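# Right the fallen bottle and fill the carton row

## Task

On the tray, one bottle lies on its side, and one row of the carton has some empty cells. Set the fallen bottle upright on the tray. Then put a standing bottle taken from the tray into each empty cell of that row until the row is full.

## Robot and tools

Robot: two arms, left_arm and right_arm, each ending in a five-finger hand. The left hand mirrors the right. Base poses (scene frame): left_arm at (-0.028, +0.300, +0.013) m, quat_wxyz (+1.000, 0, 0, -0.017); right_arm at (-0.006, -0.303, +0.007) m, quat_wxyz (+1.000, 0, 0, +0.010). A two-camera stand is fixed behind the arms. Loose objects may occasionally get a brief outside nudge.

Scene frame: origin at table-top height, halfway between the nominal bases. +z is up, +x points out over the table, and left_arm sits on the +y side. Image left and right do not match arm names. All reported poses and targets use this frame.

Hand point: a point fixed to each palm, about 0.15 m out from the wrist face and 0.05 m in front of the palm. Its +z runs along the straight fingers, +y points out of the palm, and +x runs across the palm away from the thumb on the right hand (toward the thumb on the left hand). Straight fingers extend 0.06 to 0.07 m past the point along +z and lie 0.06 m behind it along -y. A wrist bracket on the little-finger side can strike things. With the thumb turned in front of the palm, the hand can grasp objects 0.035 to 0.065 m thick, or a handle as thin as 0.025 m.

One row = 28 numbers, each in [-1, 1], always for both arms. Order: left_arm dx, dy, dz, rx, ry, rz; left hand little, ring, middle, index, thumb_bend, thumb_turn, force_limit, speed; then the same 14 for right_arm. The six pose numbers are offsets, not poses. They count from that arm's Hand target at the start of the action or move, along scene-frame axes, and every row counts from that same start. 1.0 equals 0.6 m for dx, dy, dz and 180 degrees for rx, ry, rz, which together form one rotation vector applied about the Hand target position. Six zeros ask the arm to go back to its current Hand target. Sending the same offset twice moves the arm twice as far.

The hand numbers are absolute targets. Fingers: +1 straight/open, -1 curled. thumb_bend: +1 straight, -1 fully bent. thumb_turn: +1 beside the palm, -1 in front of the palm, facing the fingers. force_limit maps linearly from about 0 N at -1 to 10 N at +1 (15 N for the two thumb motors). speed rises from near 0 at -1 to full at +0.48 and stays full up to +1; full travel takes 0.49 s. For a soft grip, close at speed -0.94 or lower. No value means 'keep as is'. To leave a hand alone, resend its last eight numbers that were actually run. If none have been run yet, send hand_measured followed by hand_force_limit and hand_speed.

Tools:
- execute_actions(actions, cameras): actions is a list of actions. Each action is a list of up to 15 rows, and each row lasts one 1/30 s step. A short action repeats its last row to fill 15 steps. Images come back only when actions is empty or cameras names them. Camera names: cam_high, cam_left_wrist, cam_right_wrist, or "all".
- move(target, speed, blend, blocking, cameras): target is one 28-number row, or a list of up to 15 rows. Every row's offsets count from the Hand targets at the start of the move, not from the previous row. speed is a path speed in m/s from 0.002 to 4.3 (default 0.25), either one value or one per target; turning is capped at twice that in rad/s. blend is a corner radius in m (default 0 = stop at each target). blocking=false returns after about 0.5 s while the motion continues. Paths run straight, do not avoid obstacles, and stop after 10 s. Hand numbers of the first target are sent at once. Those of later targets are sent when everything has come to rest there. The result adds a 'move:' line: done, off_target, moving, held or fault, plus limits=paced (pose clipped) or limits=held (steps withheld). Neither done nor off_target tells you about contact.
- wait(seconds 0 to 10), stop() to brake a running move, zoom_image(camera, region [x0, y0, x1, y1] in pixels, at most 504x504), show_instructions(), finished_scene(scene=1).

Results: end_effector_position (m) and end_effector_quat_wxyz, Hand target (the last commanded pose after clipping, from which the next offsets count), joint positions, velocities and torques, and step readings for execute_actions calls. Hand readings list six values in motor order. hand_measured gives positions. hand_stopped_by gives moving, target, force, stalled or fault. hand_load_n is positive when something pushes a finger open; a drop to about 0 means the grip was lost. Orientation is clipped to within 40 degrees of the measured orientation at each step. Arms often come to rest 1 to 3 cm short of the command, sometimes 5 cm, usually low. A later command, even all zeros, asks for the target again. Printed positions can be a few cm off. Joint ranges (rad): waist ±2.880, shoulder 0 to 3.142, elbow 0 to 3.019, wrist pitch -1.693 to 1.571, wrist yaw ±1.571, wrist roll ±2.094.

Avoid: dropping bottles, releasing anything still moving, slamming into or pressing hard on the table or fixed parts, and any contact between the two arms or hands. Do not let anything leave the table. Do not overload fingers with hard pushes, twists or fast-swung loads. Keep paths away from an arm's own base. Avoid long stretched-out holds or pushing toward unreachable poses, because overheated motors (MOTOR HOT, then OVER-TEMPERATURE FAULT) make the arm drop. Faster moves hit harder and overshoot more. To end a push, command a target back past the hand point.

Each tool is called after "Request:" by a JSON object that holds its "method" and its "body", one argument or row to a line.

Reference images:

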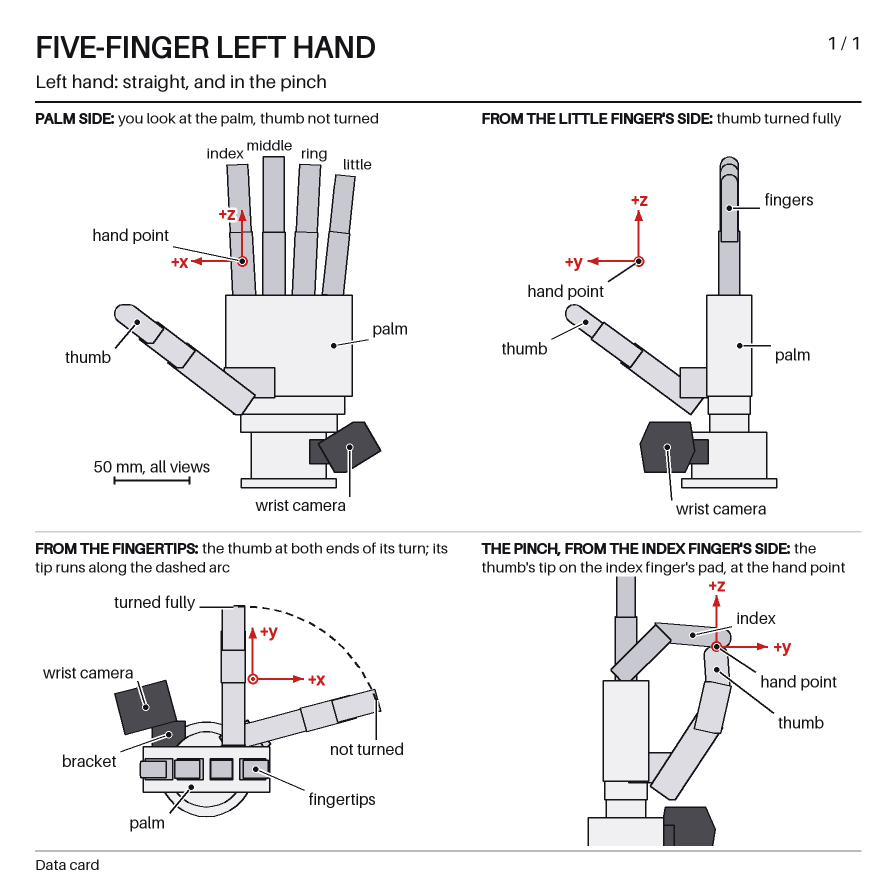

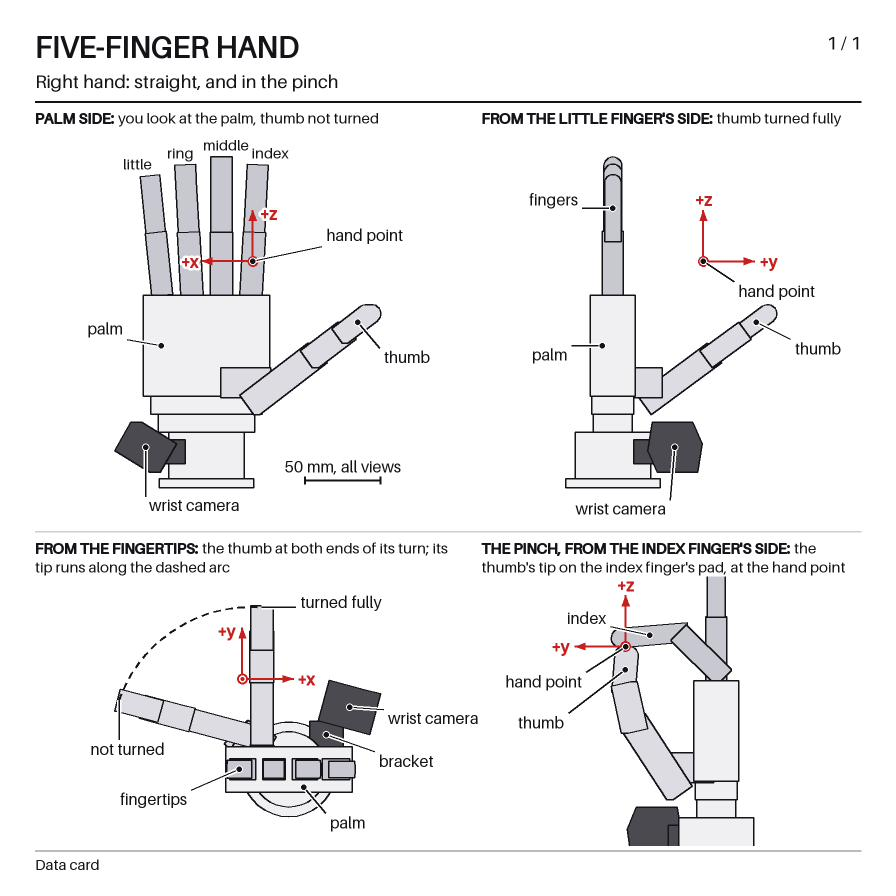

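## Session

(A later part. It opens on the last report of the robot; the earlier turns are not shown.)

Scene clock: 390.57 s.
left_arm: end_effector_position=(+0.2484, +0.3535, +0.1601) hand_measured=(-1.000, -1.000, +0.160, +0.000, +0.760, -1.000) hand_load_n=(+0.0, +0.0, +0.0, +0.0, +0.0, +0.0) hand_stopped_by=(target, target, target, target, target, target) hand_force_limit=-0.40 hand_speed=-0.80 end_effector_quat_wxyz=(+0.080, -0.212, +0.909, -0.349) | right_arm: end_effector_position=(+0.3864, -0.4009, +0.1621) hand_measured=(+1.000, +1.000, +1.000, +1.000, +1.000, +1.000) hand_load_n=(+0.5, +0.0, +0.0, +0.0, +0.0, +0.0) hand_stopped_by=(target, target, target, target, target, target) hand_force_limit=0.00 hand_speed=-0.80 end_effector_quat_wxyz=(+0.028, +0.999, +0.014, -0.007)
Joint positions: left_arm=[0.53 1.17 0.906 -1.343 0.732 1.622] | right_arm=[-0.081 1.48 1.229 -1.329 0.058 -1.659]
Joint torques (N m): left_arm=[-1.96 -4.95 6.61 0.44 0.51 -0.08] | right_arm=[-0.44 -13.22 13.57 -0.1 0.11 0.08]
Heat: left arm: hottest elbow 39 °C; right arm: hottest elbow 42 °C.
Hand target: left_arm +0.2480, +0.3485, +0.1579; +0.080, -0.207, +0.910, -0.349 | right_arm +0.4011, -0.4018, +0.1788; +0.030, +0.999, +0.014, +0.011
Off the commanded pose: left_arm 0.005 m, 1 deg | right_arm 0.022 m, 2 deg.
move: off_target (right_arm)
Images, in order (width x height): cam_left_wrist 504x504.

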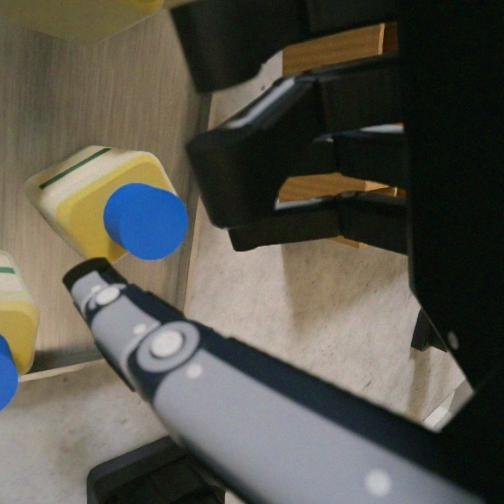

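Request:
{"method": "move", "body": {
  "target": [0.0062,-0.0015,-0.066,0,0,0,-1,-1,0.16,0,0.76,-1,-0.4,-0.8,0,0,0,0,0,0,1,1,1,1,1,1,0,-0.8],
  "speed": 0.06,
  "cameras": ["cam_left_wrist"]
}}

Scene clock: 392.83 s.
left_arm: end_effector_position=(+0.2521, +0.3526, +0.1253) hand_measured=(-1.000, -1.000, +0.160, +0.000, +0.760, -1.000) hand_load_n=(+0.0, +0.0, +0.0, +0.0, +0.0, +0.0) hand_stopped_by=(target, target, target, target, target, target) hand_force_limit=-0.40 hand_speed=-0.80 end_effector_quat_wxyz=(+0.089, -0.209, +0.910, -0.347) | right_arm: end_effector_position=(+0.3864, -0.4009, +0.1621) hand_measured=(+1.000, +1.000, +1.000, +1.000, +1.000, +1.000) hand_load_n=(+0.0, +0.0, +0.0, +0.0, -0.5, +0.0) hand_stopped_by=(target, target, target, target, target, target) hand_force_limit=0.00 hand_speed=-0.80 end_effector_quat_wxyz=(+0.028, +0.999, +0.014, -0.007)
Joint positions: left_arm=[0.522 1.194 0.831 -1.217 0.732 1.611] | right_arm=[-0.081 1.48 1.229 -1.329 0.058 -1.659]
Joint torques (N m): left_arm=[-1.9 -3.43 6.48 0.54 0.5 -0.09] | right_arm=[-0.44 -13.22 13.56 -0.12 0.1 0.08]
Heat: left arm: hottest elbow 38 °C; right arm: hottest elbow 42 °C.
Hand target: left_arm +0.2517, +0.3476, +0.1183; +0.080, -0.207, +0.910, -0.349 | right_arm +0.4011, -0.4018, +0.1788; +0.030, +0.999, +0.014, +0.011
Off the commanded pose: left_arm 0.009 m, 1 deg | right_arm 0.022 m, 2 deg.
move: off_target (right_arm)
Images, in order (width x height): cam_left_wrist 504x504.

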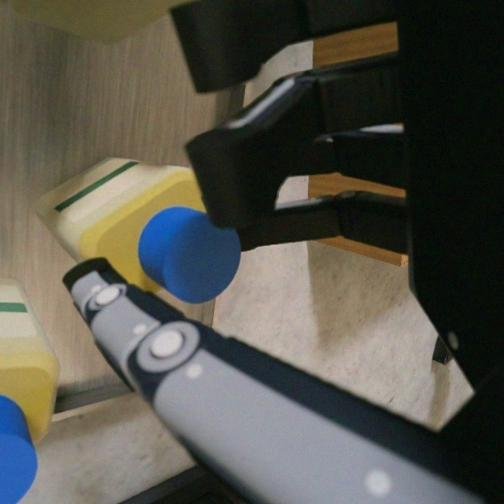

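Request:
{"method": "move", "body": {
  "target": [0,0,0,0,0,0,-1,-1,-0.5,-0.5,0.2,-1,-0.4,-0.9,0,0,0,0,0,0,1,1,1,1,1,1,0,-0.8],
  "speed": 0.1,
  "cameras": ["cam_left_wrist"]
}}

Scene clock: 395.10 s.
left_arm: end_effector_position=(+0.2522, +0.3520, +0.1252) hand_measured=(-1.000, -1.000, -0.192, -0.222, +0.648, -1.000) hand_load_n=(+0.0, +0.0, +4.0, +2.5, +6.0, +1.0) hand_stopped_by=(target, target, force, force, force, target) hand_force_limit=-0.40 hand_speed=-0.90 end_effector_quat_wxyz=(+0.088, -0.208, +0.910, -0.347) | right_arm: end_effector_position=(+0.3864, -0.4009, +0.1621) hand_measured=(+1.000, +1.000, +1.000, +1.000, +1.000, +1.000) hand_load_n=(+0.0, +0.0, +0.0, +0.0, +0.0, +0.0) hand_stopped_by=(target, target, target, target, target, target) hand_force_limit=0.00 hand_speed=-0.80 end_effector_quat_wxyz=(+0.028, +0.999, +0.014, -0.007)
Joint positions: left_arm=[0.52 1.195 0.83 -1.216 0.732 1.61] | right_arm=[-0.081 1.48 1.229 -1.329 0.058 -1.659]
Joint torques (N m): left_arm=[-1.79 -3.55 6.48 0.47 0.48 -0.09] | right_arm=[-0.44 -13.16 13.57 -0.12 0.11 0.08]
Heat: left arm: hottest elbow 38 °C; right arm: hottest elbow 42 °C.
Hand target: left_arm +0.2517, +0.3475, +0.1184; +0.080, -0.207, +0.910, -0.349 | right_arm +0.4011, -0.4018, +0.1788; +0.030, +0.999, +0.014, +0.011
Off the commanded pose: left_arm 0.008 m, 1 deg | right_arm 0.022 m, 2 deg.
move: off_target (right_arm)
Images, in order (width x height): cam_left_wrist 504x504.

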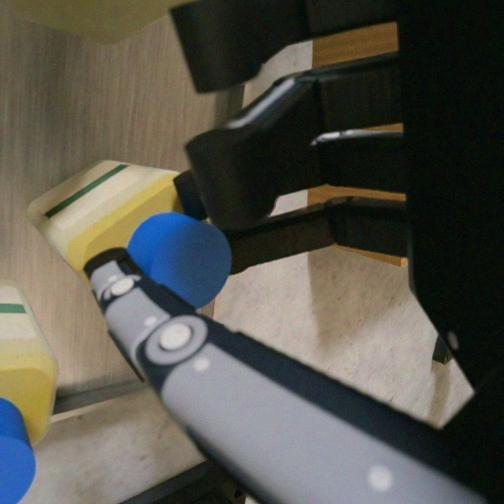

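Request:
{"method": "move", "body": {
  "target": [0.012,0,0.09,0,0,0,-1,-1,-0.5,-0.5,0.2,-1,-0.4,-0.9,0,0,0,0,0,0,1,1,1,1,1,1,0,-0.8],
  "speed": 0.08,
  "cameras": ["cam_left_wrist"]
}}

Scene clock: 396.63 s.
left_arm: end_effector_position=(+0.2462, +0.3456, +0.1542) hand_measured=(-1.000, -1.000, -0.192, -0.222, +0.648, -1.000) hand_load_n=(+0.0, +0.0, +1.0, +3.0, +5.0, +0.5) hand_stopped_by=(target, target, force, force, force, target) hand_force_limit=-0.40 hand_speed=-0.90 end_effector_quat_wxyz=(+0.066, -0.217, +0.908, -0.353) | right_arm: end_effector_position=(+0.3864, -0.4009, +0.1621) hand_measured=(+1.000, +1.000, +1.000, +1.000, +1.000, +1.000) hand_load_n=(+0.0, +0.0, +0.5, +0.0, +0.0, +0.0) hand_stopped_by=(target, target, target, target, target, target) hand_force_limit=0.00 hand_speed=-0.80 end_effector_quat_wxyz=(+0.028, +0.999, +0.014, -0.007)
Joint positions: left_arm=[0.51 1.18 0.894 -1.337 0.733 1.598] | right_arm=[-0.081 1.48 1.229 -1.329 0.058 -1.659]
Joint torques (N m): left_arm=[-1.9 -4.95 10.85 -0.5 0.48 -0.11] | right_arm=[-0.44 -13.16 13.57 -0.1 0.1 0.08]
Heat: left arm: hottest elbow 38 °C; right arm: hottest elbow 42 °C.
Hand target: left_arm +0.2590, +0.3475, +0.1723; +0.080, -0.207, +0.910, -0.349 | right_arm +0.4011, -0.4018, +0.1788; +0.030, +0.999, +0.014, +0.011
Off the commanded pose: left_arm 0.022 m, 2 deg | right_arm 0.022 m, 2 deg.
move: off_target (left_arm, right_arm)
Images, in order (width x height): cam_left_wrist 504x504.

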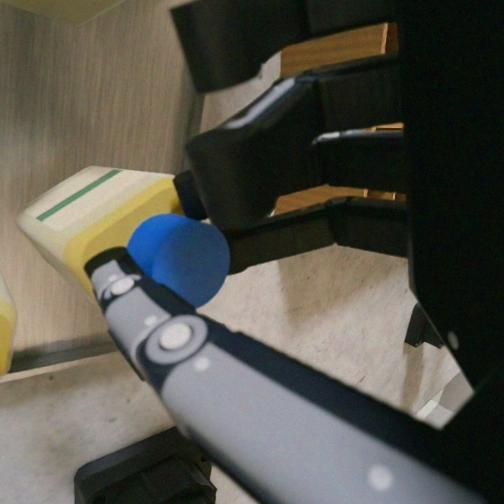

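Request:
{"method": "move", "body": {
  "target": [-0.0122,0,-0.0880,0,0,0,-1,-1,-0.5,-0.5,0.2,-1,-0.4,-0.9,0,0,0,0,0,0,1,1,1,1,1,1,0,-0.8],
  "speed": 0.06
}}

Request:
{"method": "move", "body": {
  "target": [0,0,0,0,0,0,-1,-1,0.16,0,0.76,-1,-0.4,-0.85,0,0,0,0,0,0,1,1,1,1,1,1,0,-0.8],
  "speed": 0.1,
  "cameras": ["cam_left_wrist"]
}}

Scene clock: 401.00 s.
left_arm: end_effector_position=(+0.2507, +0.3480, +0.1269) hand_measured=(-1.000, -1.000, -0.192, -0.222, +0.648, -1.000) hand_load_n=(+0.0, +0.0, +0.5, +1.5, +5.0, +0.5) hand_stopped_by=(target, target, force, force, force, target) hand_force_limit=-0.40 hand_speed=-0.90 end_effector_quat_wxyz=(+0.082, -0.210, +0.910, -0.349) | right_arm: end_effector_position=(+0.3864, -0.4009, +0.1621) hand_measured=(+1.000, +1.000, +1.000, +1.000, +1.000, +1.000) hand_load_n=(+0.0, +0.0, +0.0, +0.0, +0.0, +0.0) hand_stopped_by=(target, target, target, target, target, target) hand_force_limit=0.00 hand_speed=-0.80 end_effector_quat_wxyz=(+0.028, +0.999, +0.014, -0.007)
Joint positions: left_arm=[0.51 1.193 0.833 -1.227 0.733 1.598] | right_arm=[-0.081 1.48 1.229 -1.329 0.058 -1.659]
Joint torques (N m): left_arm=[-1.2 -3.43 6.45 0.7 0.46 0.01] | right_arm=[-0.38 -13.22 13.55 -0.12 0.1 0.08]
Heat: left arm: hottest elbow 38 °C; right arm: hottest elbow 42 °C.
Hand target: left_arm +0.2516, +0.3475, +0.1195; +0.080, -0.207, +0.910, -0.349 | right_arm +0.4011, -0.4018, +0.1788; +0.030, +0.999, +0.014, +0.011
Off the commanded pose: left_arm 0.007 m, 0 deg | right_arm 0.022 m, 2 deg.
move: off_target (right_arm)

Scene clock: 402.13 s.
left_arm: end_effector_position=(+0.2522, +0.3487, +0.1266) hand_measured=(-1.000, -1.000, +0.160, +0.000, +0.760, -1.000) hand_load_n=(+0.0, +0.0, +0.0, +0.0, +0.5, +0.0) hand_stopped_by=(target, target, target, target, target, target) hand_force_limit=-0.40 hand_speed=-0.85 end_effector_quat_wxyz=(+0.084, -0.209, +0.910, -0.348) | right_arm: end_effector_position=(+0.3864, -0.4009, +0.1621) hand_measured=(+1.000, +1.000, +1.000, +1.000, +1.000, +1.000) hand_load_n=(+0.0, +0.0, +0.0, +0.0, +0.0, +0.0) hand_stopped_by=(target, target, target, target, target, target) hand_force_limit=0.00 hand_speed=-0.80 end_effector_quat_wxyz=(+0.028, +0.999, +0.014, -0.007)
Joint positions: left_arm=[0.51 1.193 0.832 -1.22 0.733 1.598] | right_arm=[-0.081 1.48 1.229 -1.329 0.058 -1.659]
Joint torques (N m): left_arm=[-1.14 -3.55 6.46 0.49 0.46 0.02] | right_arm=[-0.44 -13.22 13.56 -0.12 0.1 0.08]
Heat: left arm: hottest elbow 38 °C; right arm: hottest elbow 42 °C.
Hand target: left_arm +0.2516, +0.3475, +0.1196; +0.080, -0.207, +0.910, -0.349 | right_arm +0.4011, -0.4018, +0.1788; +0.030, +0.999, +0.014, +0.011
Off the commanded pose: left_arm 0.007 m, 1 deg | right_arm 0.022 m, 2 deg.
move: off_target (right_arm)
Images, in order (width x height): cam_left_wrist 504x504.

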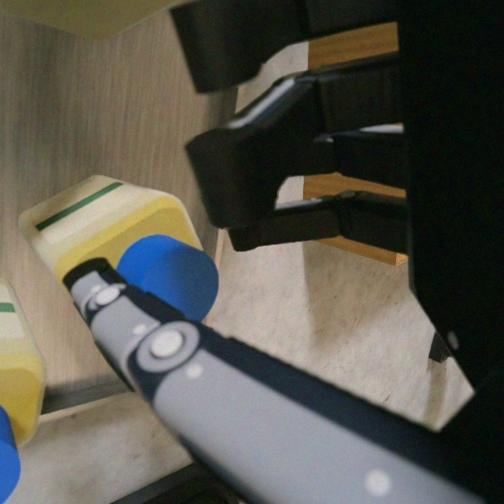

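Request:
{"method": "zoom_image", "body": {
  "camera": "cam_left_wrist",
  "region": [0, 150, 250, 400]
}}

Scaled by 2.016.

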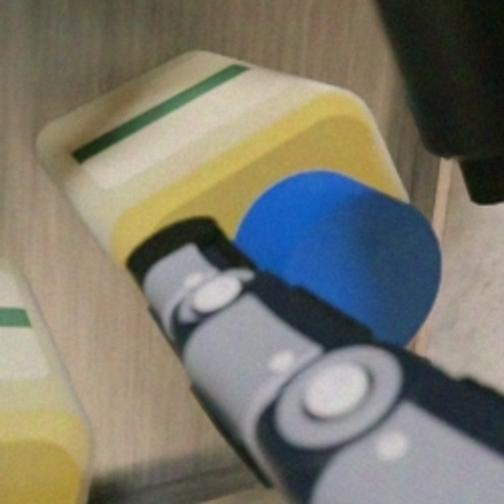

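Request:
{"method": "move", "body": {
  "target": [
    [0,0,0.08,0,0,0,-1,-1,0.16,0,0.76,-1,-0.4,-0.85,0,0,0,0,0,0,1,1,1,1,1,1,0,-0.8],
    [-0.0157,0.005,0.06,0,0,-0.0167,-1,-1,0.16,0,0.76,-1,-0.4,-0.85,0,0,0,0,0,0,1,1,1,1,1,1,0,-0.8],
    [-0.0157,0.005,0.0098,0,0,-0.0167,-1,-1,0.16,0,0.76,-1,-0.4,-0.85,0,0,0,0,0,0,1,1,1,1,1,1,0,-0.8]
  ],
  "speed": [0.1,0.1,0.06],
  "blend": [0.01,0.01,0],
  "cameras": ["cam_left_wrist"]
}}

Scene clock: 406.13 s.
left_arm: end_effector_position=(+0.2437, +0.3471, +0.1330) hand_measured=(-1.000, -1.000, +0.160, +0.000, +0.760, -1.000) hand_load_n=(+0.0, +0.0, +0.0, +0.0, +0.5, +0.0) hand_stopped_by=(target, target, target, target, target, target) hand_force_limit=-0.40 hand_speed=-0.85 end_effector_quat_wxyz=(+0.073, -0.179, +0.916, -0.351) | right_arm: end_effector_position=(+0.3864, -0.4009, +0.1621) hand_measured=(+1.000, +1.000, +1.000, +1.000, +1.000, +1.000) hand_load_n=(+0.0, +0.0, +0.0, +0.0, +0.0, +0.0) hand_stopped_by=(target, target, target, target, target, target) hand_force_limit=0.00 hand_speed=-0.80 end_effector_quat_wxyz=(+0.028, +0.999, +0.014, -0.007)
Joint positions: left_arm=[0.512 1.191 0.848 -1.298 0.731 1.689] | right_arm=[-0.081 1.48 1.229 -1.329 0.058 -1.659]
Joint torques (N m): left_arm=[0.15 -3.37 6.38 0.39 0.4 0.03] | right_arm=[-0.5 -13.16 13.57 -0.1 0.1 0.08]
Heat: left arm: hottest elbow 38 °C; right arm: hottest elbow 42 °C.
Hand target: left_arm +0.2422, +0.3506, +0.1253; +0.071, -0.184, +0.916, -0.351 | right_arm +0.4011, -0.4018, +0.1788; +0.030, +0.999, +0.014, +0.011
Off the commanded pose: left_arm 0.008 m, 1 deg | right_arm 0.022 m, 2 deg.
move: off_target (right_arm)
Images, in order (width x height): cam_left_wrist 504x504.

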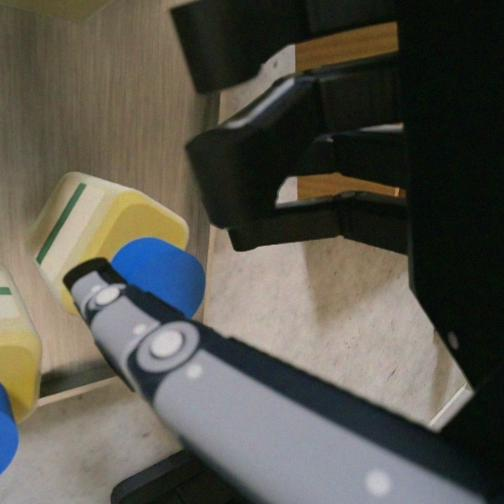

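Request:
{"method": "zoom_image", "body": {
  "camera": "cam_left_wrist",
  "region": [0, 150, 250, 400]
}}

Scaled by 2.016.

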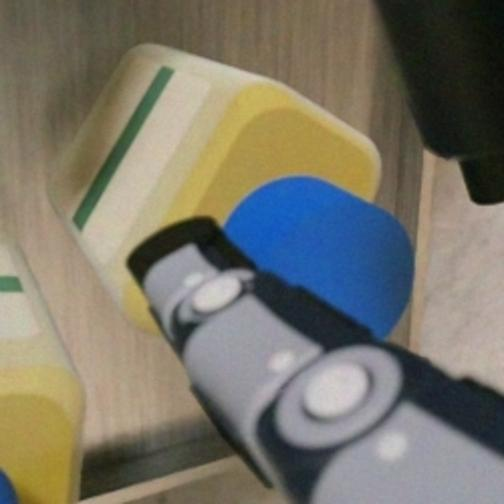

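Request:
{"method": "move", "body": {
  "target": [
    [0.02,0.0,0.101,0,0,0,-1,-1,0.16,0,0.76,-1,-0.4,-0.85,0,0,0,0,0,0,1,1,1,1,1,1,0,-0.8],
    [0.01,0.012,0.088,0,0,0.15,-1,-1,0.16,0,0.76,-1,-0.4,-0.85,0,0,0,0,0,0,1,1,1,1,1,1,0,-0.8]
  ],
  "speed": [0.12,0.15],
  "blend": 0,
  "cameras": ["cam_left_wrist"]
}}

Scene clock: 412.77 s.
left_arm: end_effector_position=(+0.2495, +0.3541, +0.1808) hand_measured=(-1.000, -1.000, +0.160, +0.000, +0.760, -1.000) hand_load_n=(+0.0, +0.0, +0.0, +0.0, +0.0, +0.0) hand_stopped_by=(target, target, target, target, target, target) hand_force_limit=-0.40 hand_speed=-0.85 end_effector_quat_wxyz=(+0.145, -0.385, +0.851, -0.328) | right_arm: end_effector_position=(+0.3864, -0.4009, +0.1621) hand_measured=(+1.000, +1.000, +1.000, +1.000, +1.000, +1.000) hand_load_n=(+0.0, +0.0, +0.0, +0.0, +0.0, +0.0) hand_stopped_by=(target, target, target, target, target, target) hand_force_limit=0.00 hand_speed=-0.80 end_effector_quat_wxyz=(+0.028, +0.999, +0.014, -0.007)
Joint positions: left_arm=[0.556 0.996 0.834 -1.134 0.688 1.144] | right_arm=[-0.081 1.48 1.229 -1.329 0.058 -1.659]
Joint torques (N m): left_arm=[0.26 -3.31 7.17 1.03 0.32 -0.1] | right_arm=[-0.44 -13.22 13.56 -0.1 0.1 0.08]
Heat: left arm: hottest elbow 38 °C; right arm: hottest elbow 42 °C.
Hand target: left_arm +0.2481, +0.3577, +0.1782; +0.150, -0.392, +0.847, -0.325 | right_arm +0.4011, -0.4018, +0.1788; +0.030, +0.999, +0.014, +0.011
Off the commanded pose: left_arm 0.005 m, 1 deg | right_arm 0.022 m, 2 deg.
move: off_target (right_arm)
Images, in order (width x height): cam_left_wrist 504x504.

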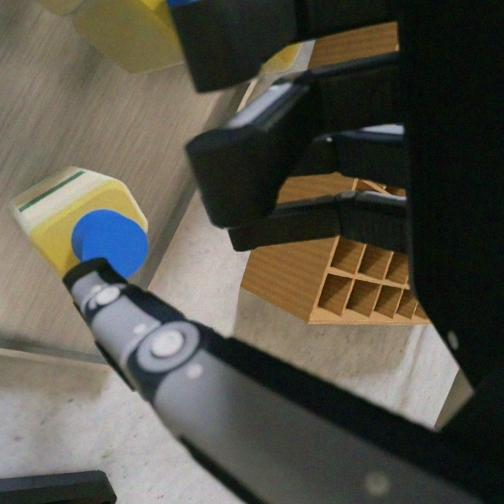

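Request:
{"method": "zoom_image", "body": {
  "camera": "cam_left_wrist",
  "region": [0, 150, 200, 350]
}}

Scaled by 2.520.

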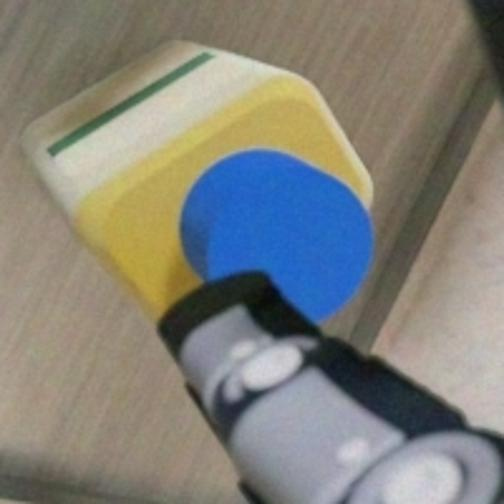

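Request:
{"method": "move", "body": {
  "target": [-0.0175,0.0085,-0.032,0,0,0,-1,-1,0.16,0,0.76,-1,-0.4,-0.85,0,0,0,0,0,0,1,1,1,1,1,1,0,-0.8],
  "speed": 0.1,
  "cameras": ["cam_left_wrist"]
}}

Scene clock: 415.80 s.
left_arm: end_effector_position=(+0.2384, +0.3591, +0.1614) hand_measured=(-1.000, -1.000, +0.160, +0.000, +0.760, -1.000) hand_load_n=(+0.5, +0.0, +0.0, +0.0, +0.0, +0.0) hand_stopped_by=(target, target, target, target, target, target) hand_force_limit=-0.40 hand_speed=-0.85 end_effector_quat_wxyz=(+0.142, -0.391, +0.849, -0.326) | right_arm: end_effector_position=(+0.3864, -0.4009, +0.1621) hand_measured=(+1.000, +1.000, +1.000, +1.000, +1.000, +1.000) hand_load_n=(+0.0, +0.0, +0.0, +0.0, +0.0, +0.0) hand_stopped_by=(target, target, target, target, target, target) hand_force_limit=0.00 hand_speed=-0.80 end_effector_quat_wxyz=(+0.028, +0.999, +0.014, -0.007)
Joint positions: left_arm=[0.591 0.994 0.783 -1.114 0.691 1.175] | right_arm=[-0.081 1.48 1.229 -1.329 0.058 -1.659]
Joint torques (N m): left_arm=[0.26 -3.02 7.08 0.99 0.54 0.03] | right_arm=[-0.44 -13.16 13.56 -0.1 0.11 0.08]
Heat: left arm: hottest elbow 38 °C; right arm: hottest elbow 42 °C.
Hand target: left_arm +0.2376, +0.3628, +0.1589; +0.150, -0.392, +0.847, -0.325 | right_arm +0.4011, -0.4018, +0.1788; +0.030, +0.999, +0.014, +0.011
Off the commanded pose: left_arm 0.005 m, 1 deg | right_arm 0.022 m, 2 deg.
move: off_target (right_arm)
Images, in order (width x height): cam_left_wrist 504x504.

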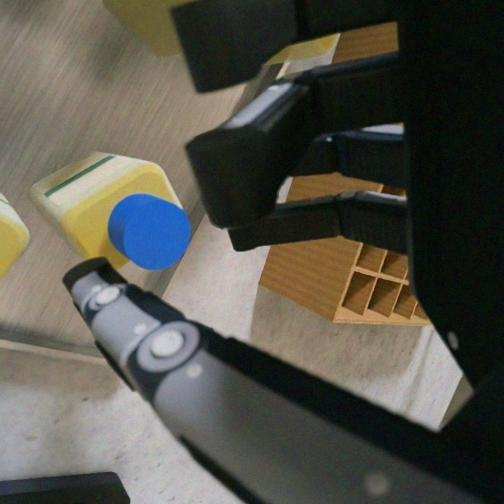

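Request:
{"method": "zoom_image", "body": {
  "camera": "cam_left_wrist",
  "region": [20, 140, 220, 340]
}}

Scaled by 2.520.

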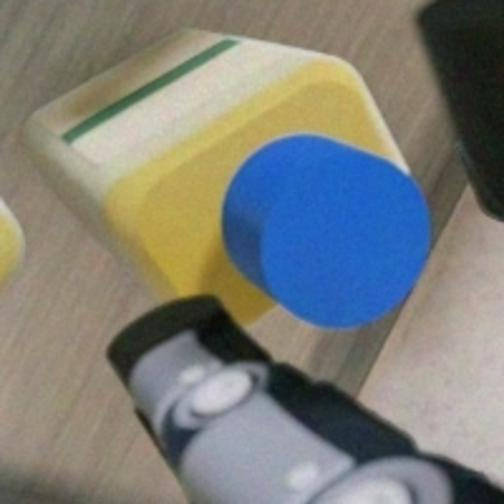

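Request:
{"method": "move", "body": {
  "target": [0.001,-0.0035,-0.053,0,0,0,-1,-1,0.16,0,0.76,-1,-0.4,-0.85,0,0,0,0,0,0,1,1,1,1,1,1,0,-0.8],
  "speed": 0.06,
  "cameras": ["cam_left_wrist"]
}}

Scene clock: 417.60 s.
left_arm: end_effector_position=(+0.2390, +0.3594, +0.1339) hand_measured=(-1.000, -1.000, +0.160, +0.000, +0.760, -1.000) hand_load_n=(+0.0, +0.0, +0.0, +0.0, +0.0, +0.0) hand_stopped_by=(target, target, target, target, target, target) hand_force_limit=-0.40 hand_speed=-0.85 end_effector_quat_wxyz=(+0.154, -0.386, +0.850, -0.324) | right_arm: end_effector_position=(+0.3864, -0.4009, +0.1621) hand_measured=(+1.000, +1.000, +1.000, +1.000, +1.000, +1.000) hand_load_n=(+0.0, +0.0, +0.0, +0.0, +0.0, +0.0) hand_stopped_by=(target, target, target, target, target, target) hand_force_limit=0.00 hand_speed=-0.80 end_effector_quat_wxyz=(+0.028, +0.999, +0.014, -0.007)
Joint positions: left_arm=[0.591 0.998 0.711 -1.012 0.691 1.175] | right_arm=[-0.081 1.48 1.229 -1.329 0.058 -1.659]
Joint torques (N m): left_arm=[-0.26 -1.38 6.95 1.06 0.48 -0.05] | right_arm=[-0.5 -13.22 13.57 -0.12 0.1 0.08]
Heat: left arm: hottest elbow 37 °C; right arm: hottest elbow 42 °C.
Hand target: left_arm +0.2382, +0.3607, +0.1271; +0.150, -0.392, +0.847, -0.325 | right_arm +0.4011, -0.4018, +0.1788; +0.030, +0.999, +0.014, +0.011
Off the commanded pose: left_arm 0.007 m, 1 deg | right_arm 0.022 m, 2 deg.
move: off_target (right_arm)
Images, in order (width x height): cam_left_wrist 504x504.

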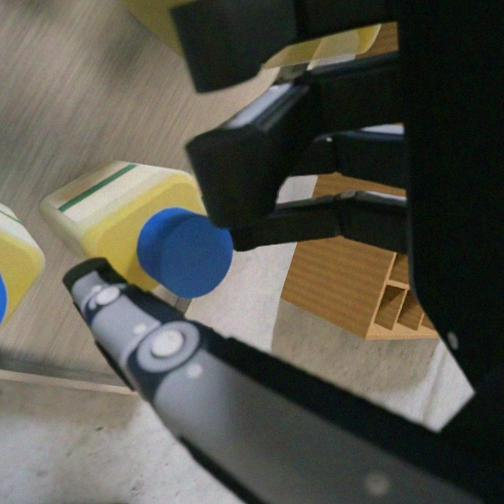

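Request:
{"method": "move", "body": {
  "target": [0,-0.003,-0.003,0,0,0,-1,-1,-0.5,-0.5,0.2,-1,-0.4,-0.9,0,0,0,0,0,0,1,1,1,1,1,1,0,-0.8],
  "speed": 0.1,
  "cameras": ["cam_left_wrist"]
}}

Scene clock: 419.60 s.
left_arm: end_effector_position=(+0.2388, +0.3592, +0.1315) hand_measured=(-1.000, -1.000, -0.230, -0.212, +0.644, -1.000) hand_load_n=(+0.0, +0.5, +3.0, +2.5, +6.0, +1.0) hand_stopped_by=(target, target, force, force, force, target) hand_force_limit=-0.40 hand_speed=-0.90 end_effector_quat_wxyz=(+0.154, -0.388, +0.849, -0.324) | right_arm: end_effector_position=(+0.3864, -0.4009, +0.1621) hand_measured=(+1.000, +1.000, +1.000, +1.000, +1.000, +1.000) hand_load_n=(+0.0, +0.5, +0.0, +0.0, +0.0, -0.5) hand_stopped_by=(target, target, target, target, target, target) hand_force_limit=0.00 hand_speed=-0.80 end_effector_quat_wxyz=(+0.028, +0.999, +0.014, -0.007)
Joint positions: left_arm=[0.591 0.998 0.704 -1.003 0.691 1.171] | right_arm=[-0.081 1.48 1.229 -1.329 0.058 -1.659]
Joint torques (N m): left_arm=[-0.73 -1.61 6.98 1.03 0.43 -0.08] | right_arm=[-0.44 -13.22 13.56 -0.1 0.11 0.08]
Heat: left arm: hottest elbow 37 °C; right arm: hottest elbow 42 °C.
Hand target: left_arm +0.2383, +0.3590, +0.1253; +0.150, -0.392, +0.847, -0.325 | right_arm +0.4011, -0.4018, +0.1788; +0.030, +0.999, +0.014, +0.011
Off the commanded pose: left_arm 0.006 m, 1 deg | right_arm 0.022 m, 2 deg.
move: off_target (right_arm)
Images, in order (width x height): cam_left_wrist 504x504.

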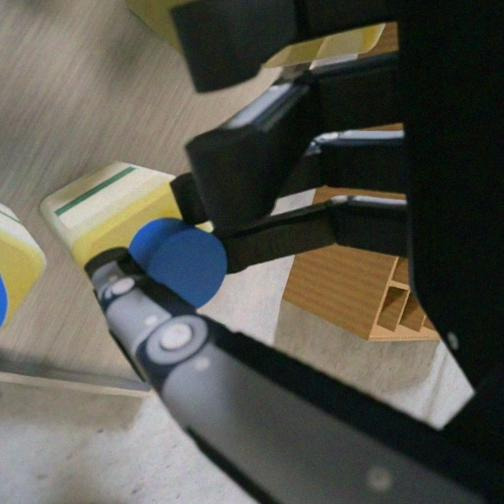

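Request:
{"method": "move", "body": {
  "target": [0.02,0.002,0.16,0,0,0,-1,-1,-0.5,-0.5,0.2,-1,-0.4,-0.9,0,0,0,0,0,0,1,1,1,1,1,1,0,-0.8],
  "speed": 0.1,
  "cameras": ["cam_left_wrist"]
}}

Scene clock: 422.27 s.
left_arm: end_effector_position=(+0.2391, +0.3579, +0.1989) hand_measured=(-1.000, -1.000, -0.230, -0.212, +0.644, -1.000) hand_load_n=(+0.0, +0.0, +0.0, +2.5, +3.0, +0.0) hand_stopped_by=(target, target, force, force, force, target) hand_force_limit=-0.40 hand_speed=-0.90 end_effector_quat_wxyz=(+0.133, -0.402, +0.845, -0.327) | right_arm: end_effector_position=(+0.3864, -0.4009, +0.1621) hand_measured=(+1.000, +1.000, +1.000, +1.000, +1.000, +1.000) hand_load_n=(+0.0, +0.0, +0.0, +0.0, +0.0, +0.0) hand_stopped_by=(target, target, target, target, target, target) hand_force_limit=0.00 hand_speed=-0.80 end_effector_quat_wxyz=(+0.028, +0.999, +0.014, -0.007)
Joint positions: left_arm=[0.588 0.987 0.879 -1.225 0.687 1.15] | right_arm=[-0.081 1.48 1.229 -1.329 0.058 -1.659]
Joint torques (N m): left_arm=[-1.9 -2.9 11.97 0.03 0.39 -0.11] | right_arm=[-0.44 -13.16 13.56 -0.12 0.1 0.08]
Heat: left arm: hottest elbow 37 °C; right arm: hottest elbow 42 °C.
Hand target: left_arm +0.2503, +0.3602, +0.2213; +0.150, -0.392, +0.847, -0.325 | right_arm +0.4011, -0.4018, +0.1788; +0.030, +0.999, +0.014, +0.011
Off the commanded pose: left_arm 0.025 m, 2 deg | right_arm 0.022 m, 2 deg.
move: off_target (left_arm, right_arm)
Images, in order (width x height): cam_left_wrist 504x504.

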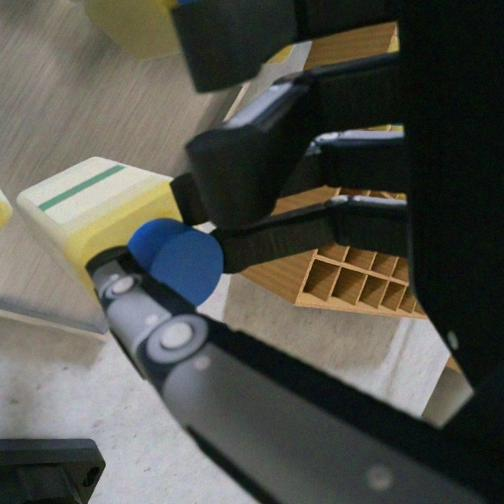

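Request:
{"method": "move", "body": {
  "target": [0,0,0,0,0,0,-1,-1,-0.55,-0.5,0.2,-1,-0.4,-0.94,0,0,0,0,0,0,1,1,1,1,1,1,0,-0.8],
  "speed": 0.1,
  "cameras": ["cam_left_wrist"]
}}

Scene clock: 425.00 s.
left_arm: end_effector_position=(+0.2411, +0.3590, +0.2022) hand_measured=(-1.000, -1.000, -0.550, -0.212, +0.642, -1.000) hand_load_n=(+0.0, +0.0, +0.0, +0.0, +0.0, +0.0) hand_stopped_by=(target, target, target, force, force, target) hand_force_limit=-0.40 hand_speed=-0.94 end_effector_quat_wxyz=(+0.137, -0.402, +0.845, -0.326) | right_arm: end_effector_position=(+0.3864, -0.4009, +0.1621) hand_measured=(+1.000, +1.000, +1.000, +1.000, +1.000, +1.000) hand_load_n=(+0.0, +0.0, +0.0, +0.0, +0.0, +0.0) hand_stopped_by=(target, target, target, target, target, target) hand_force_limit=0.00 hand_speed=-0.80 end_effector_quat_wxyz=(+0.028, +0.999, +0.014, -0.007)
Joint positions: left_arm=[0.588 0.987 0.887 -1.225 0.687 1.147] | right_arm=[-0.081 1.48 1.229 -1.329 0.058 -1.659]
Joint torques (N m): left_arm=[-1.85 -2.96 11.43 0.03 0.39 -0.09] | right_arm=[-0.44 -13.22 13.57 -0.1 0.11 0.08]
Heat: left arm: hottest elbow 38 °C; right arm: hottest elbow 42 °C.
Hand target: left_arm +0.2503, +0.3602, +0.2214; +0.150, -0.392, +0.847, -0.325 | right_arm +0.4011, -0.4018, +0.1788; +0.030, +0.999, +0.014, +0.011
Off the commanded pose: left_arm 0.021 m, 2 deg | right_arm 0.022 m, 2 deg.
move: off_target (left_arm, right_arm)
Images, in order (width x height): cam_left_wrist 504x504.

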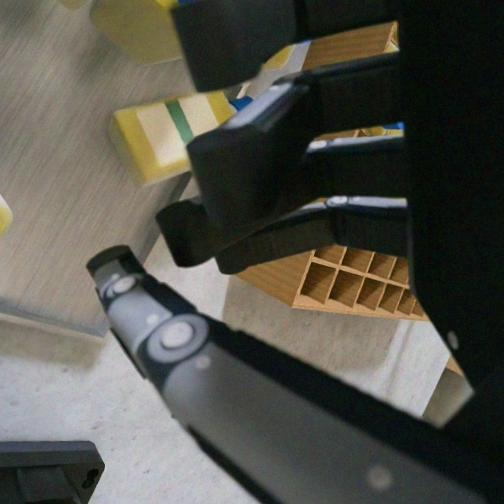

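Request:
{"method": "wait", "body": {
  "seconds": 0.1,
  "cameras": ["cam_high","cam_left_wrist"]
}}

Request:
{"method": "zoom_image", "body": {
  "camera": "cam_high",
  "region": [240, 60, 400, 220]
}}

Scene clock: 425.33 s.
left_arm: end_effector_position=(+0.2411, +0.3590, +0.2022) hand_measured=(-1.000, -1.000, -0.550, -0.212, +0.642, -1.000) hand_load_n=(+0.0, +0.0, +0.0, +0.0, +0.0, +0.0) hand_stopped_by=(target, target, target, force, force, target) hand_force_limit=-0.40 hand_speed=-0.94 end_effector_quat_wxyz=(+0.137, -0.402, +0.845, -0.326) | right_arm: end_effector_position=(+0.3864, -0.4009, +0.1621) hand_measured=(+1.000, +1.000, +1.000, +1.000, +1.000, +1.000) hand_load_n=(+0.0, +0.0, +0.0, +0.0, +0.0, +0.0) hand_stopped_by=(target, target, target, target, target, target) hand_force_limit=0.00 hand_speed=-0.80 end_effector_quat_wxyz=(+0.028, +0.999, +0.014, -0.007)
Joint positions: left_arm=[0.588 0.987 0.887 -1.225 0.687 1.147] | right_arm=[-0.081 1.48 1.229 -1.329 0.058 -1.659]
Joint torques (N m): left_arm=[-1.96 -2.96 11.43 0.03 0.38 -0.09] | right_arm=[-0.5 -13.22 13.57 -0.12 0.11 0.08]
Heat: left arm: hottest elbow 38 °C; right arm: hottest elbow 42 °C.
Hand target: left_arm +0.2503, +0.3602, +0.2214; +0.150, -0.392, +0.847, -0.325 | right_arm +0.4011, -0.4018, +0.1788; +0.030, +0.999, +0.014, +0.011
Off the commanded pose: left_arm 0.021 m, 2 deg | right_arm 0.022 m, 2 deg.
wait: 0.10 s; at rest from the start
Images, in order (width x height): cam_high 504x504, cam_left_wrist 504x504.

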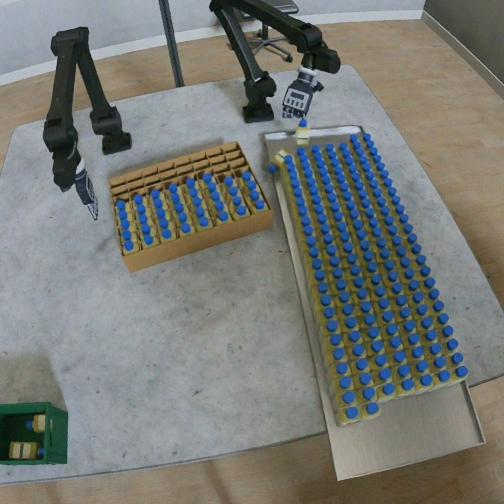

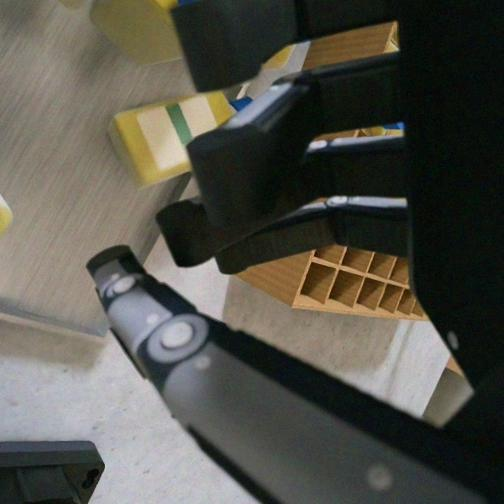

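Scaled by 3.150.

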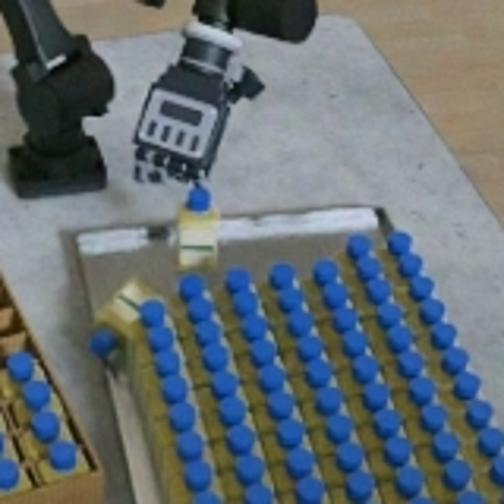

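Request:
{"method": "move", "body": {
  "target": [0.085,-0.03,0.04,0,0,0,-1,-1,0.1,-0.1,0.85,-1,-0.4,-0.8,0,0,0,0,0,0,1,1,1,1,1,1,0,-0.8],
  "speed": 0.2,
  "cameras": ["cam_left_wrist"]
}}

Scene clock: 431.13 s.
left_arm: end_effector_position=(+0.2836, +0.3390, +0.2289) hand_measured=(-1.000, -1.000, +0.100, -0.100, +0.850, -1.000) hand_load_n=(+0.0, +0.0, +0.0, +0.0, +0.0, +0.0) hand_stopped_by=(target, target, target, target, target, target) hand_force_limit=-0.40 hand_speed=-0.80 end_effector_quat_wxyz=(+0.130, -0.403, +0.846, -0.325) | right_arm: end_effector_position=(+0.3864, -0.4009, +0.1621) hand_measured=(+1.000, +1.000, +1.000, +1.000, +1.000, +1.000) hand_load_n=(+0.0, +0.0, +0.0, +0.0, +0.0, +0.0) hand_stopped_by=(target, target, target, target, target, target) hand_force_limit=0.00 hand_speed=-0.80 end_effector_quat_wxyz=(+0.028, +0.999, +0.014, -0.007)
Joint positions: left_arm=[0.452 1.052 0.994 -1.18 0.645 0.986] | right_arm=[-0.081 1.48 1.229 -1.329 0.058 -1.659]
Joint torques (N m): left_arm=[-1.9 -2.73 11.82 1.17 0.29 -0.09] | right_arm=[-0.5 -13.22 13.55 -0.12 0.11 0.08]
Heat: left arm: hottest elbow 39 °C; right arm: hottest elbow 43 °C.
Hand target: left_arm +0.3013, +0.3422, +0.2455; +0.151, -0.392, +0.847, -0.325 | right_arm +0.4011, -0.4018, +0.1788; +0.030, +0.999, +0.014, +0.011
Off the commanded pose: left_arm 0.024 m, 3 deg | right_arm 0.022 m, 2 deg.
move: off_target (left_arm, right_arm)
Images, in order (width x height): cam_left_wrist 504x504.

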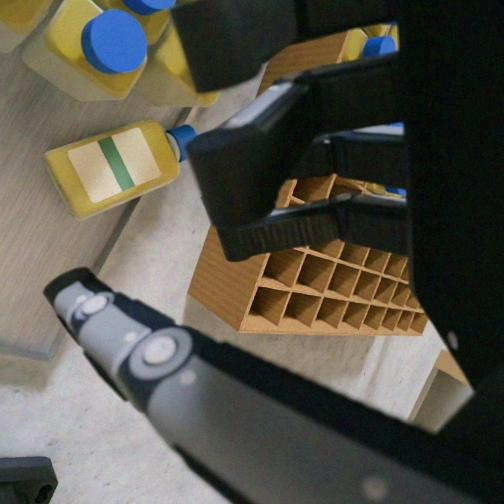

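Request:
{"method": "zoom_image", "body": {
  "camera": "cam_left_wrist",
  "region": [20, 60, 230, 270]
}}

Scaled by 2.400.

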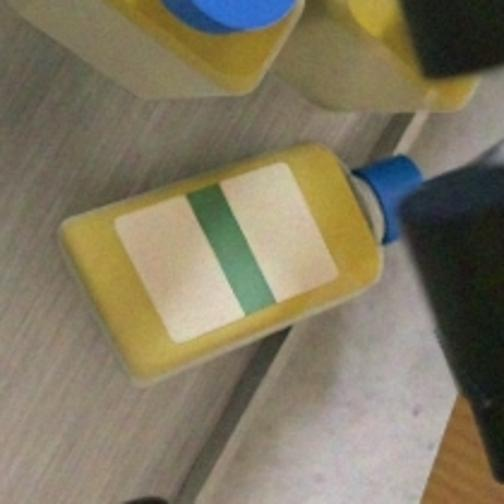

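Request:
{"method": "move", "body": {
  "target": [0.12,-0.17,0.02,-0.1641,0.2585,0.7611,-1,-1,-1,1,1,-1,-0.4,0,0,0,0,0,0,0,1,1,1,1,1,1,0,-0.8],
  "speed": 0.4,
  "cameras": ["cam_high","cam_left_wrist"]
}}

Scene clock: 445.50 s.
left_arm: end_effector_position=(+0.3622, +0.2458, +0.2450) hand_measured=(-1.000, -1.000, -1.000, +1.000, +1.000, -1.000) hand_load_n=(+0.0, +0.0, +0.0, +0.0, +0.0, +0.0) hand_stopped_by=(target, target, target, target, target, target) hand_force_limit=-0.40 hand_speed=0.00 end_effector_quat_wxyz=(+0.000, +0.991, +0.134, -0.008) | right_arm: end_effector_position=(+0.3864, -0.4009, +0.1621) hand_measured=(+1.000, +1.000, +1.000, +1.000, +1.000, +1.000) hand_load_n=(+0.0, +0.0, +0.0, +0.0, +0.0, +0.0) hand_stopped_by=(target, target, target, target, target, target) hand_force_limit=0.00 hand_speed=-0.80 end_effector_quat_wxyz=(+0.028, +0.999, +0.014, -0.007)
Joint positions: left_arm=[0.024 1.249 1.222 -1.559 0.001 -1.85] | right_arm=[-0.081 1.48 1.229 -1.329 0.058 -1.659]
Joint torques (N m): left_arm=[-1.96 -4.72 11.08 -0.38 0.05 -0.06] | right_arm=[-0.5 -13.22 13.56 -0.12 0.11 0.08]
Heat: left arm: hottest elbow 40 °C; right arm: hottest elbow 43 °C.
Hand target: left_arm +0.3733, +0.2402, +0.2575; +0.001, +0.991, +0.130, +0.000 | right_arm +0.4011, -0.4018, +0.1788; +0.030, +0.999, +0.014, +0.011
Off the commanded pose: left_arm 0.018 m, 1 deg | right_arm 0.022 m, 2 deg.
move: off_target (left_arm, right_arm)
Images, in order (width x height): cam_high 504x504, cam_left_wrist 504x504.

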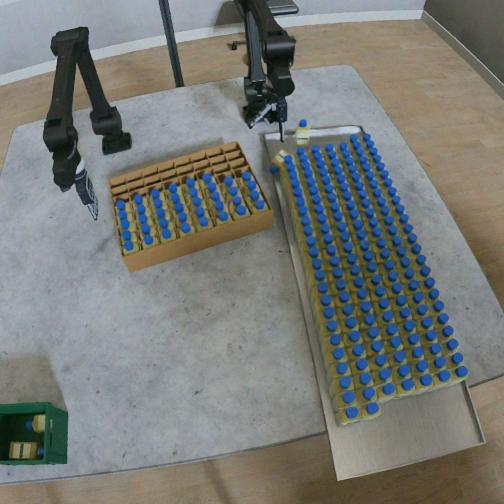

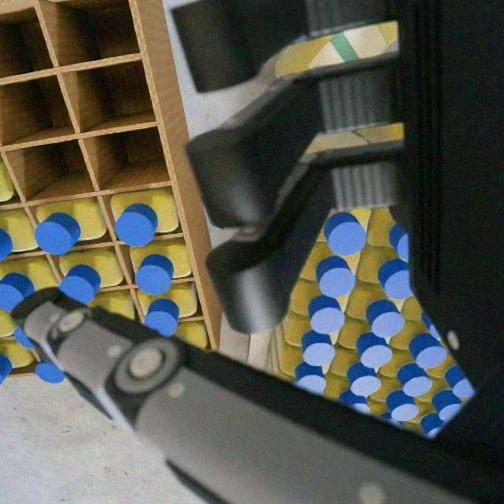

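Request:
{"method": "zoom_image", "body": {
  "camera": "cam_high",
  "region": [230, 80, 330, 180]
}}

Scaled by 5.040.

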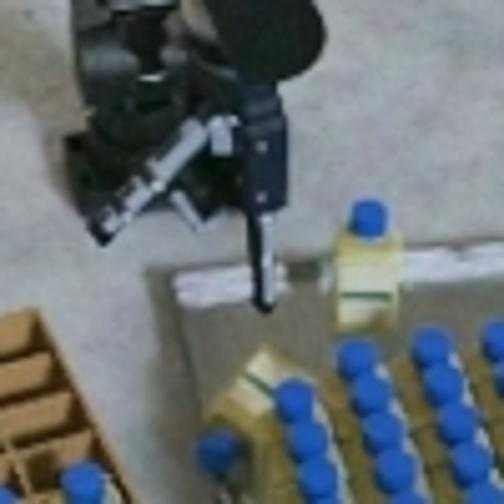

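Request:
{"method": "zoom_image", "body": {
  "camera": "cam_left_wrist",
  "region": [160, 0, 440, 280]
}}

Scaled by 1.800.

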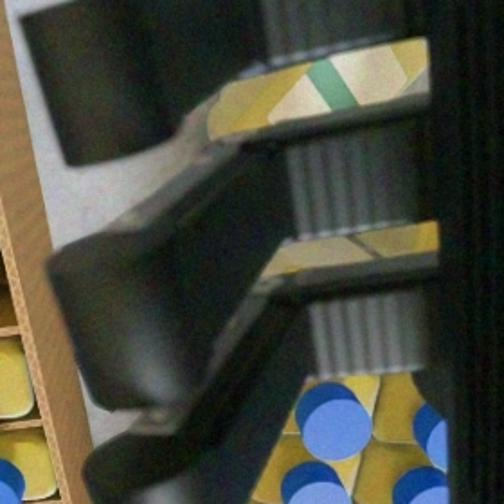

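Request:
{"method": "move", "body": {
  "target": [
    [0.055,-0.092,-0.09,0,0,0,-1,-1,-1,1,1,-1,-0.4,0,0,0,0,0,0,0,1,1,1,1,1,1,0,-0.8],
    [0.0512,-0.097,-0.2208,0,0,0,-1,-1,-1,1,1,-1,-0.4,0,0,0,0,0,0,0,1,1,1,1,1,1,0,-0.8]
  ],
  "speed": [0.2,0.12],
  "blend": 0.01,
  "cameras": ["cam_high","cam_left_wrist"]
}}

Request:
{"method": "zoom_image", "body": {
  "camera": "cam_high",
  "region": [240, 100, 320, 180]
}}

Scene clock: 454.40 s.
left_arm: end_effector_position=(+0.4054, +0.1877, +0.1347) hand_measured=(-1.000, -1.000, -1.000, +1.000, +1.000, -1.000) hand_load_n=(+0.0, +0.0, +0.0, +0.0, +0.0, +0.5) hand_stopped_by=(target, target, target, target, target, target) hand_force_limit=-0.40 hand_speed=0.00 end_effector_quat_wxyz=(+0.003, +0.991, +0.134, +0.006) | right_arm: end_effector_position=(+0.3864, -0.4009, +0.1621) hand_measured=(+1.000, +1.000, +1.000, +1.000, +1.000, +1.000) hand_load_n=(+0.0, +0.0, +0.5, +0.0, +0.0, +0.0) hand_stopped_by=(target, target, target, target, target, target) hand_force_limit=0.00 hand_speed=-0.80 end_effector_quat_wxyz=(+0.028, +0.999, +0.014, -0.007)
Joint positions: left_arm=[-0.124 1.41 1.075 -1.222 0.001 -1.997] | right_arm=[-0.081 1.48 1.229 -1.329 0.058 -1.659]
Joint torques (N m): left_arm=[-1.96 -6.83 6.65 0.53 0.02 -0.1] | right_arm=[-0.44 -13.16 13.57 -0.12 0.11 0.08]
Heat: left arm: hottest elbow 41 °C; right arm: hottest elbow 43 °C.
Hand target: left_arm +0.4039, +0.1819, +0.1250; +0.001, +0.992, +0.130, +0.000 | right_arm +0.4011, -0.4018, +0.1788; +0.030, +0.999, +0.014, +0.011
Off the commanded pose: left_arm 0.011 m, 1 deg | right_arm 0.022 m, 2 deg.
move: off_target (left_arm, right_arm)
Images, in order (width x height): cam_high 504x504, cam_left_wrist 504x504.

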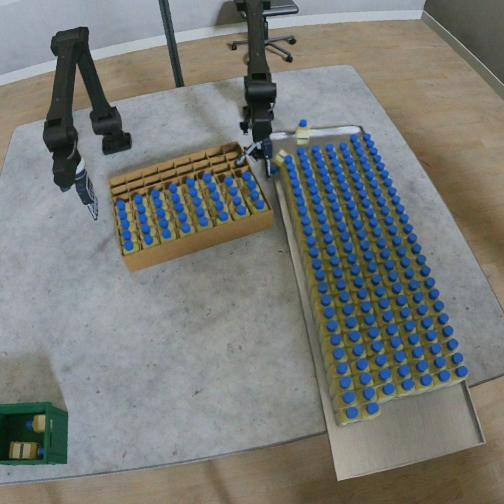

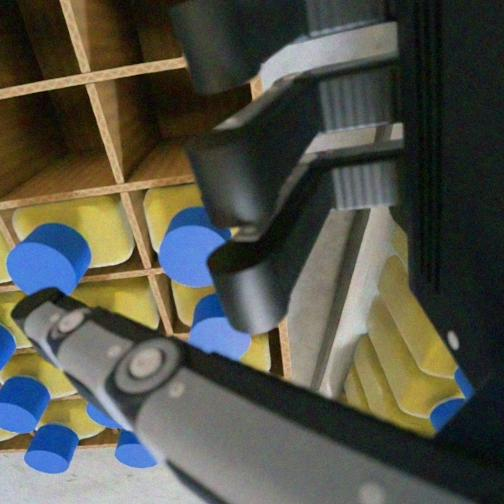

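Scaled by 6.300.

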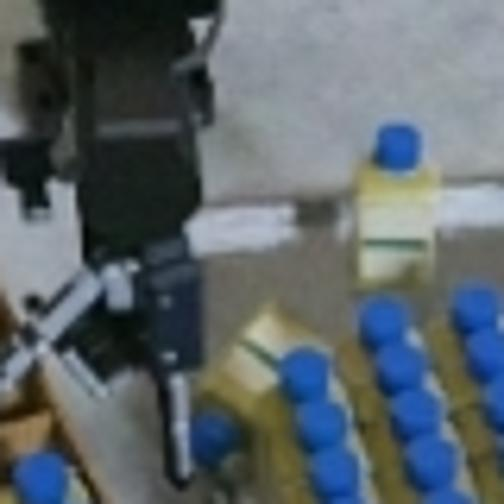

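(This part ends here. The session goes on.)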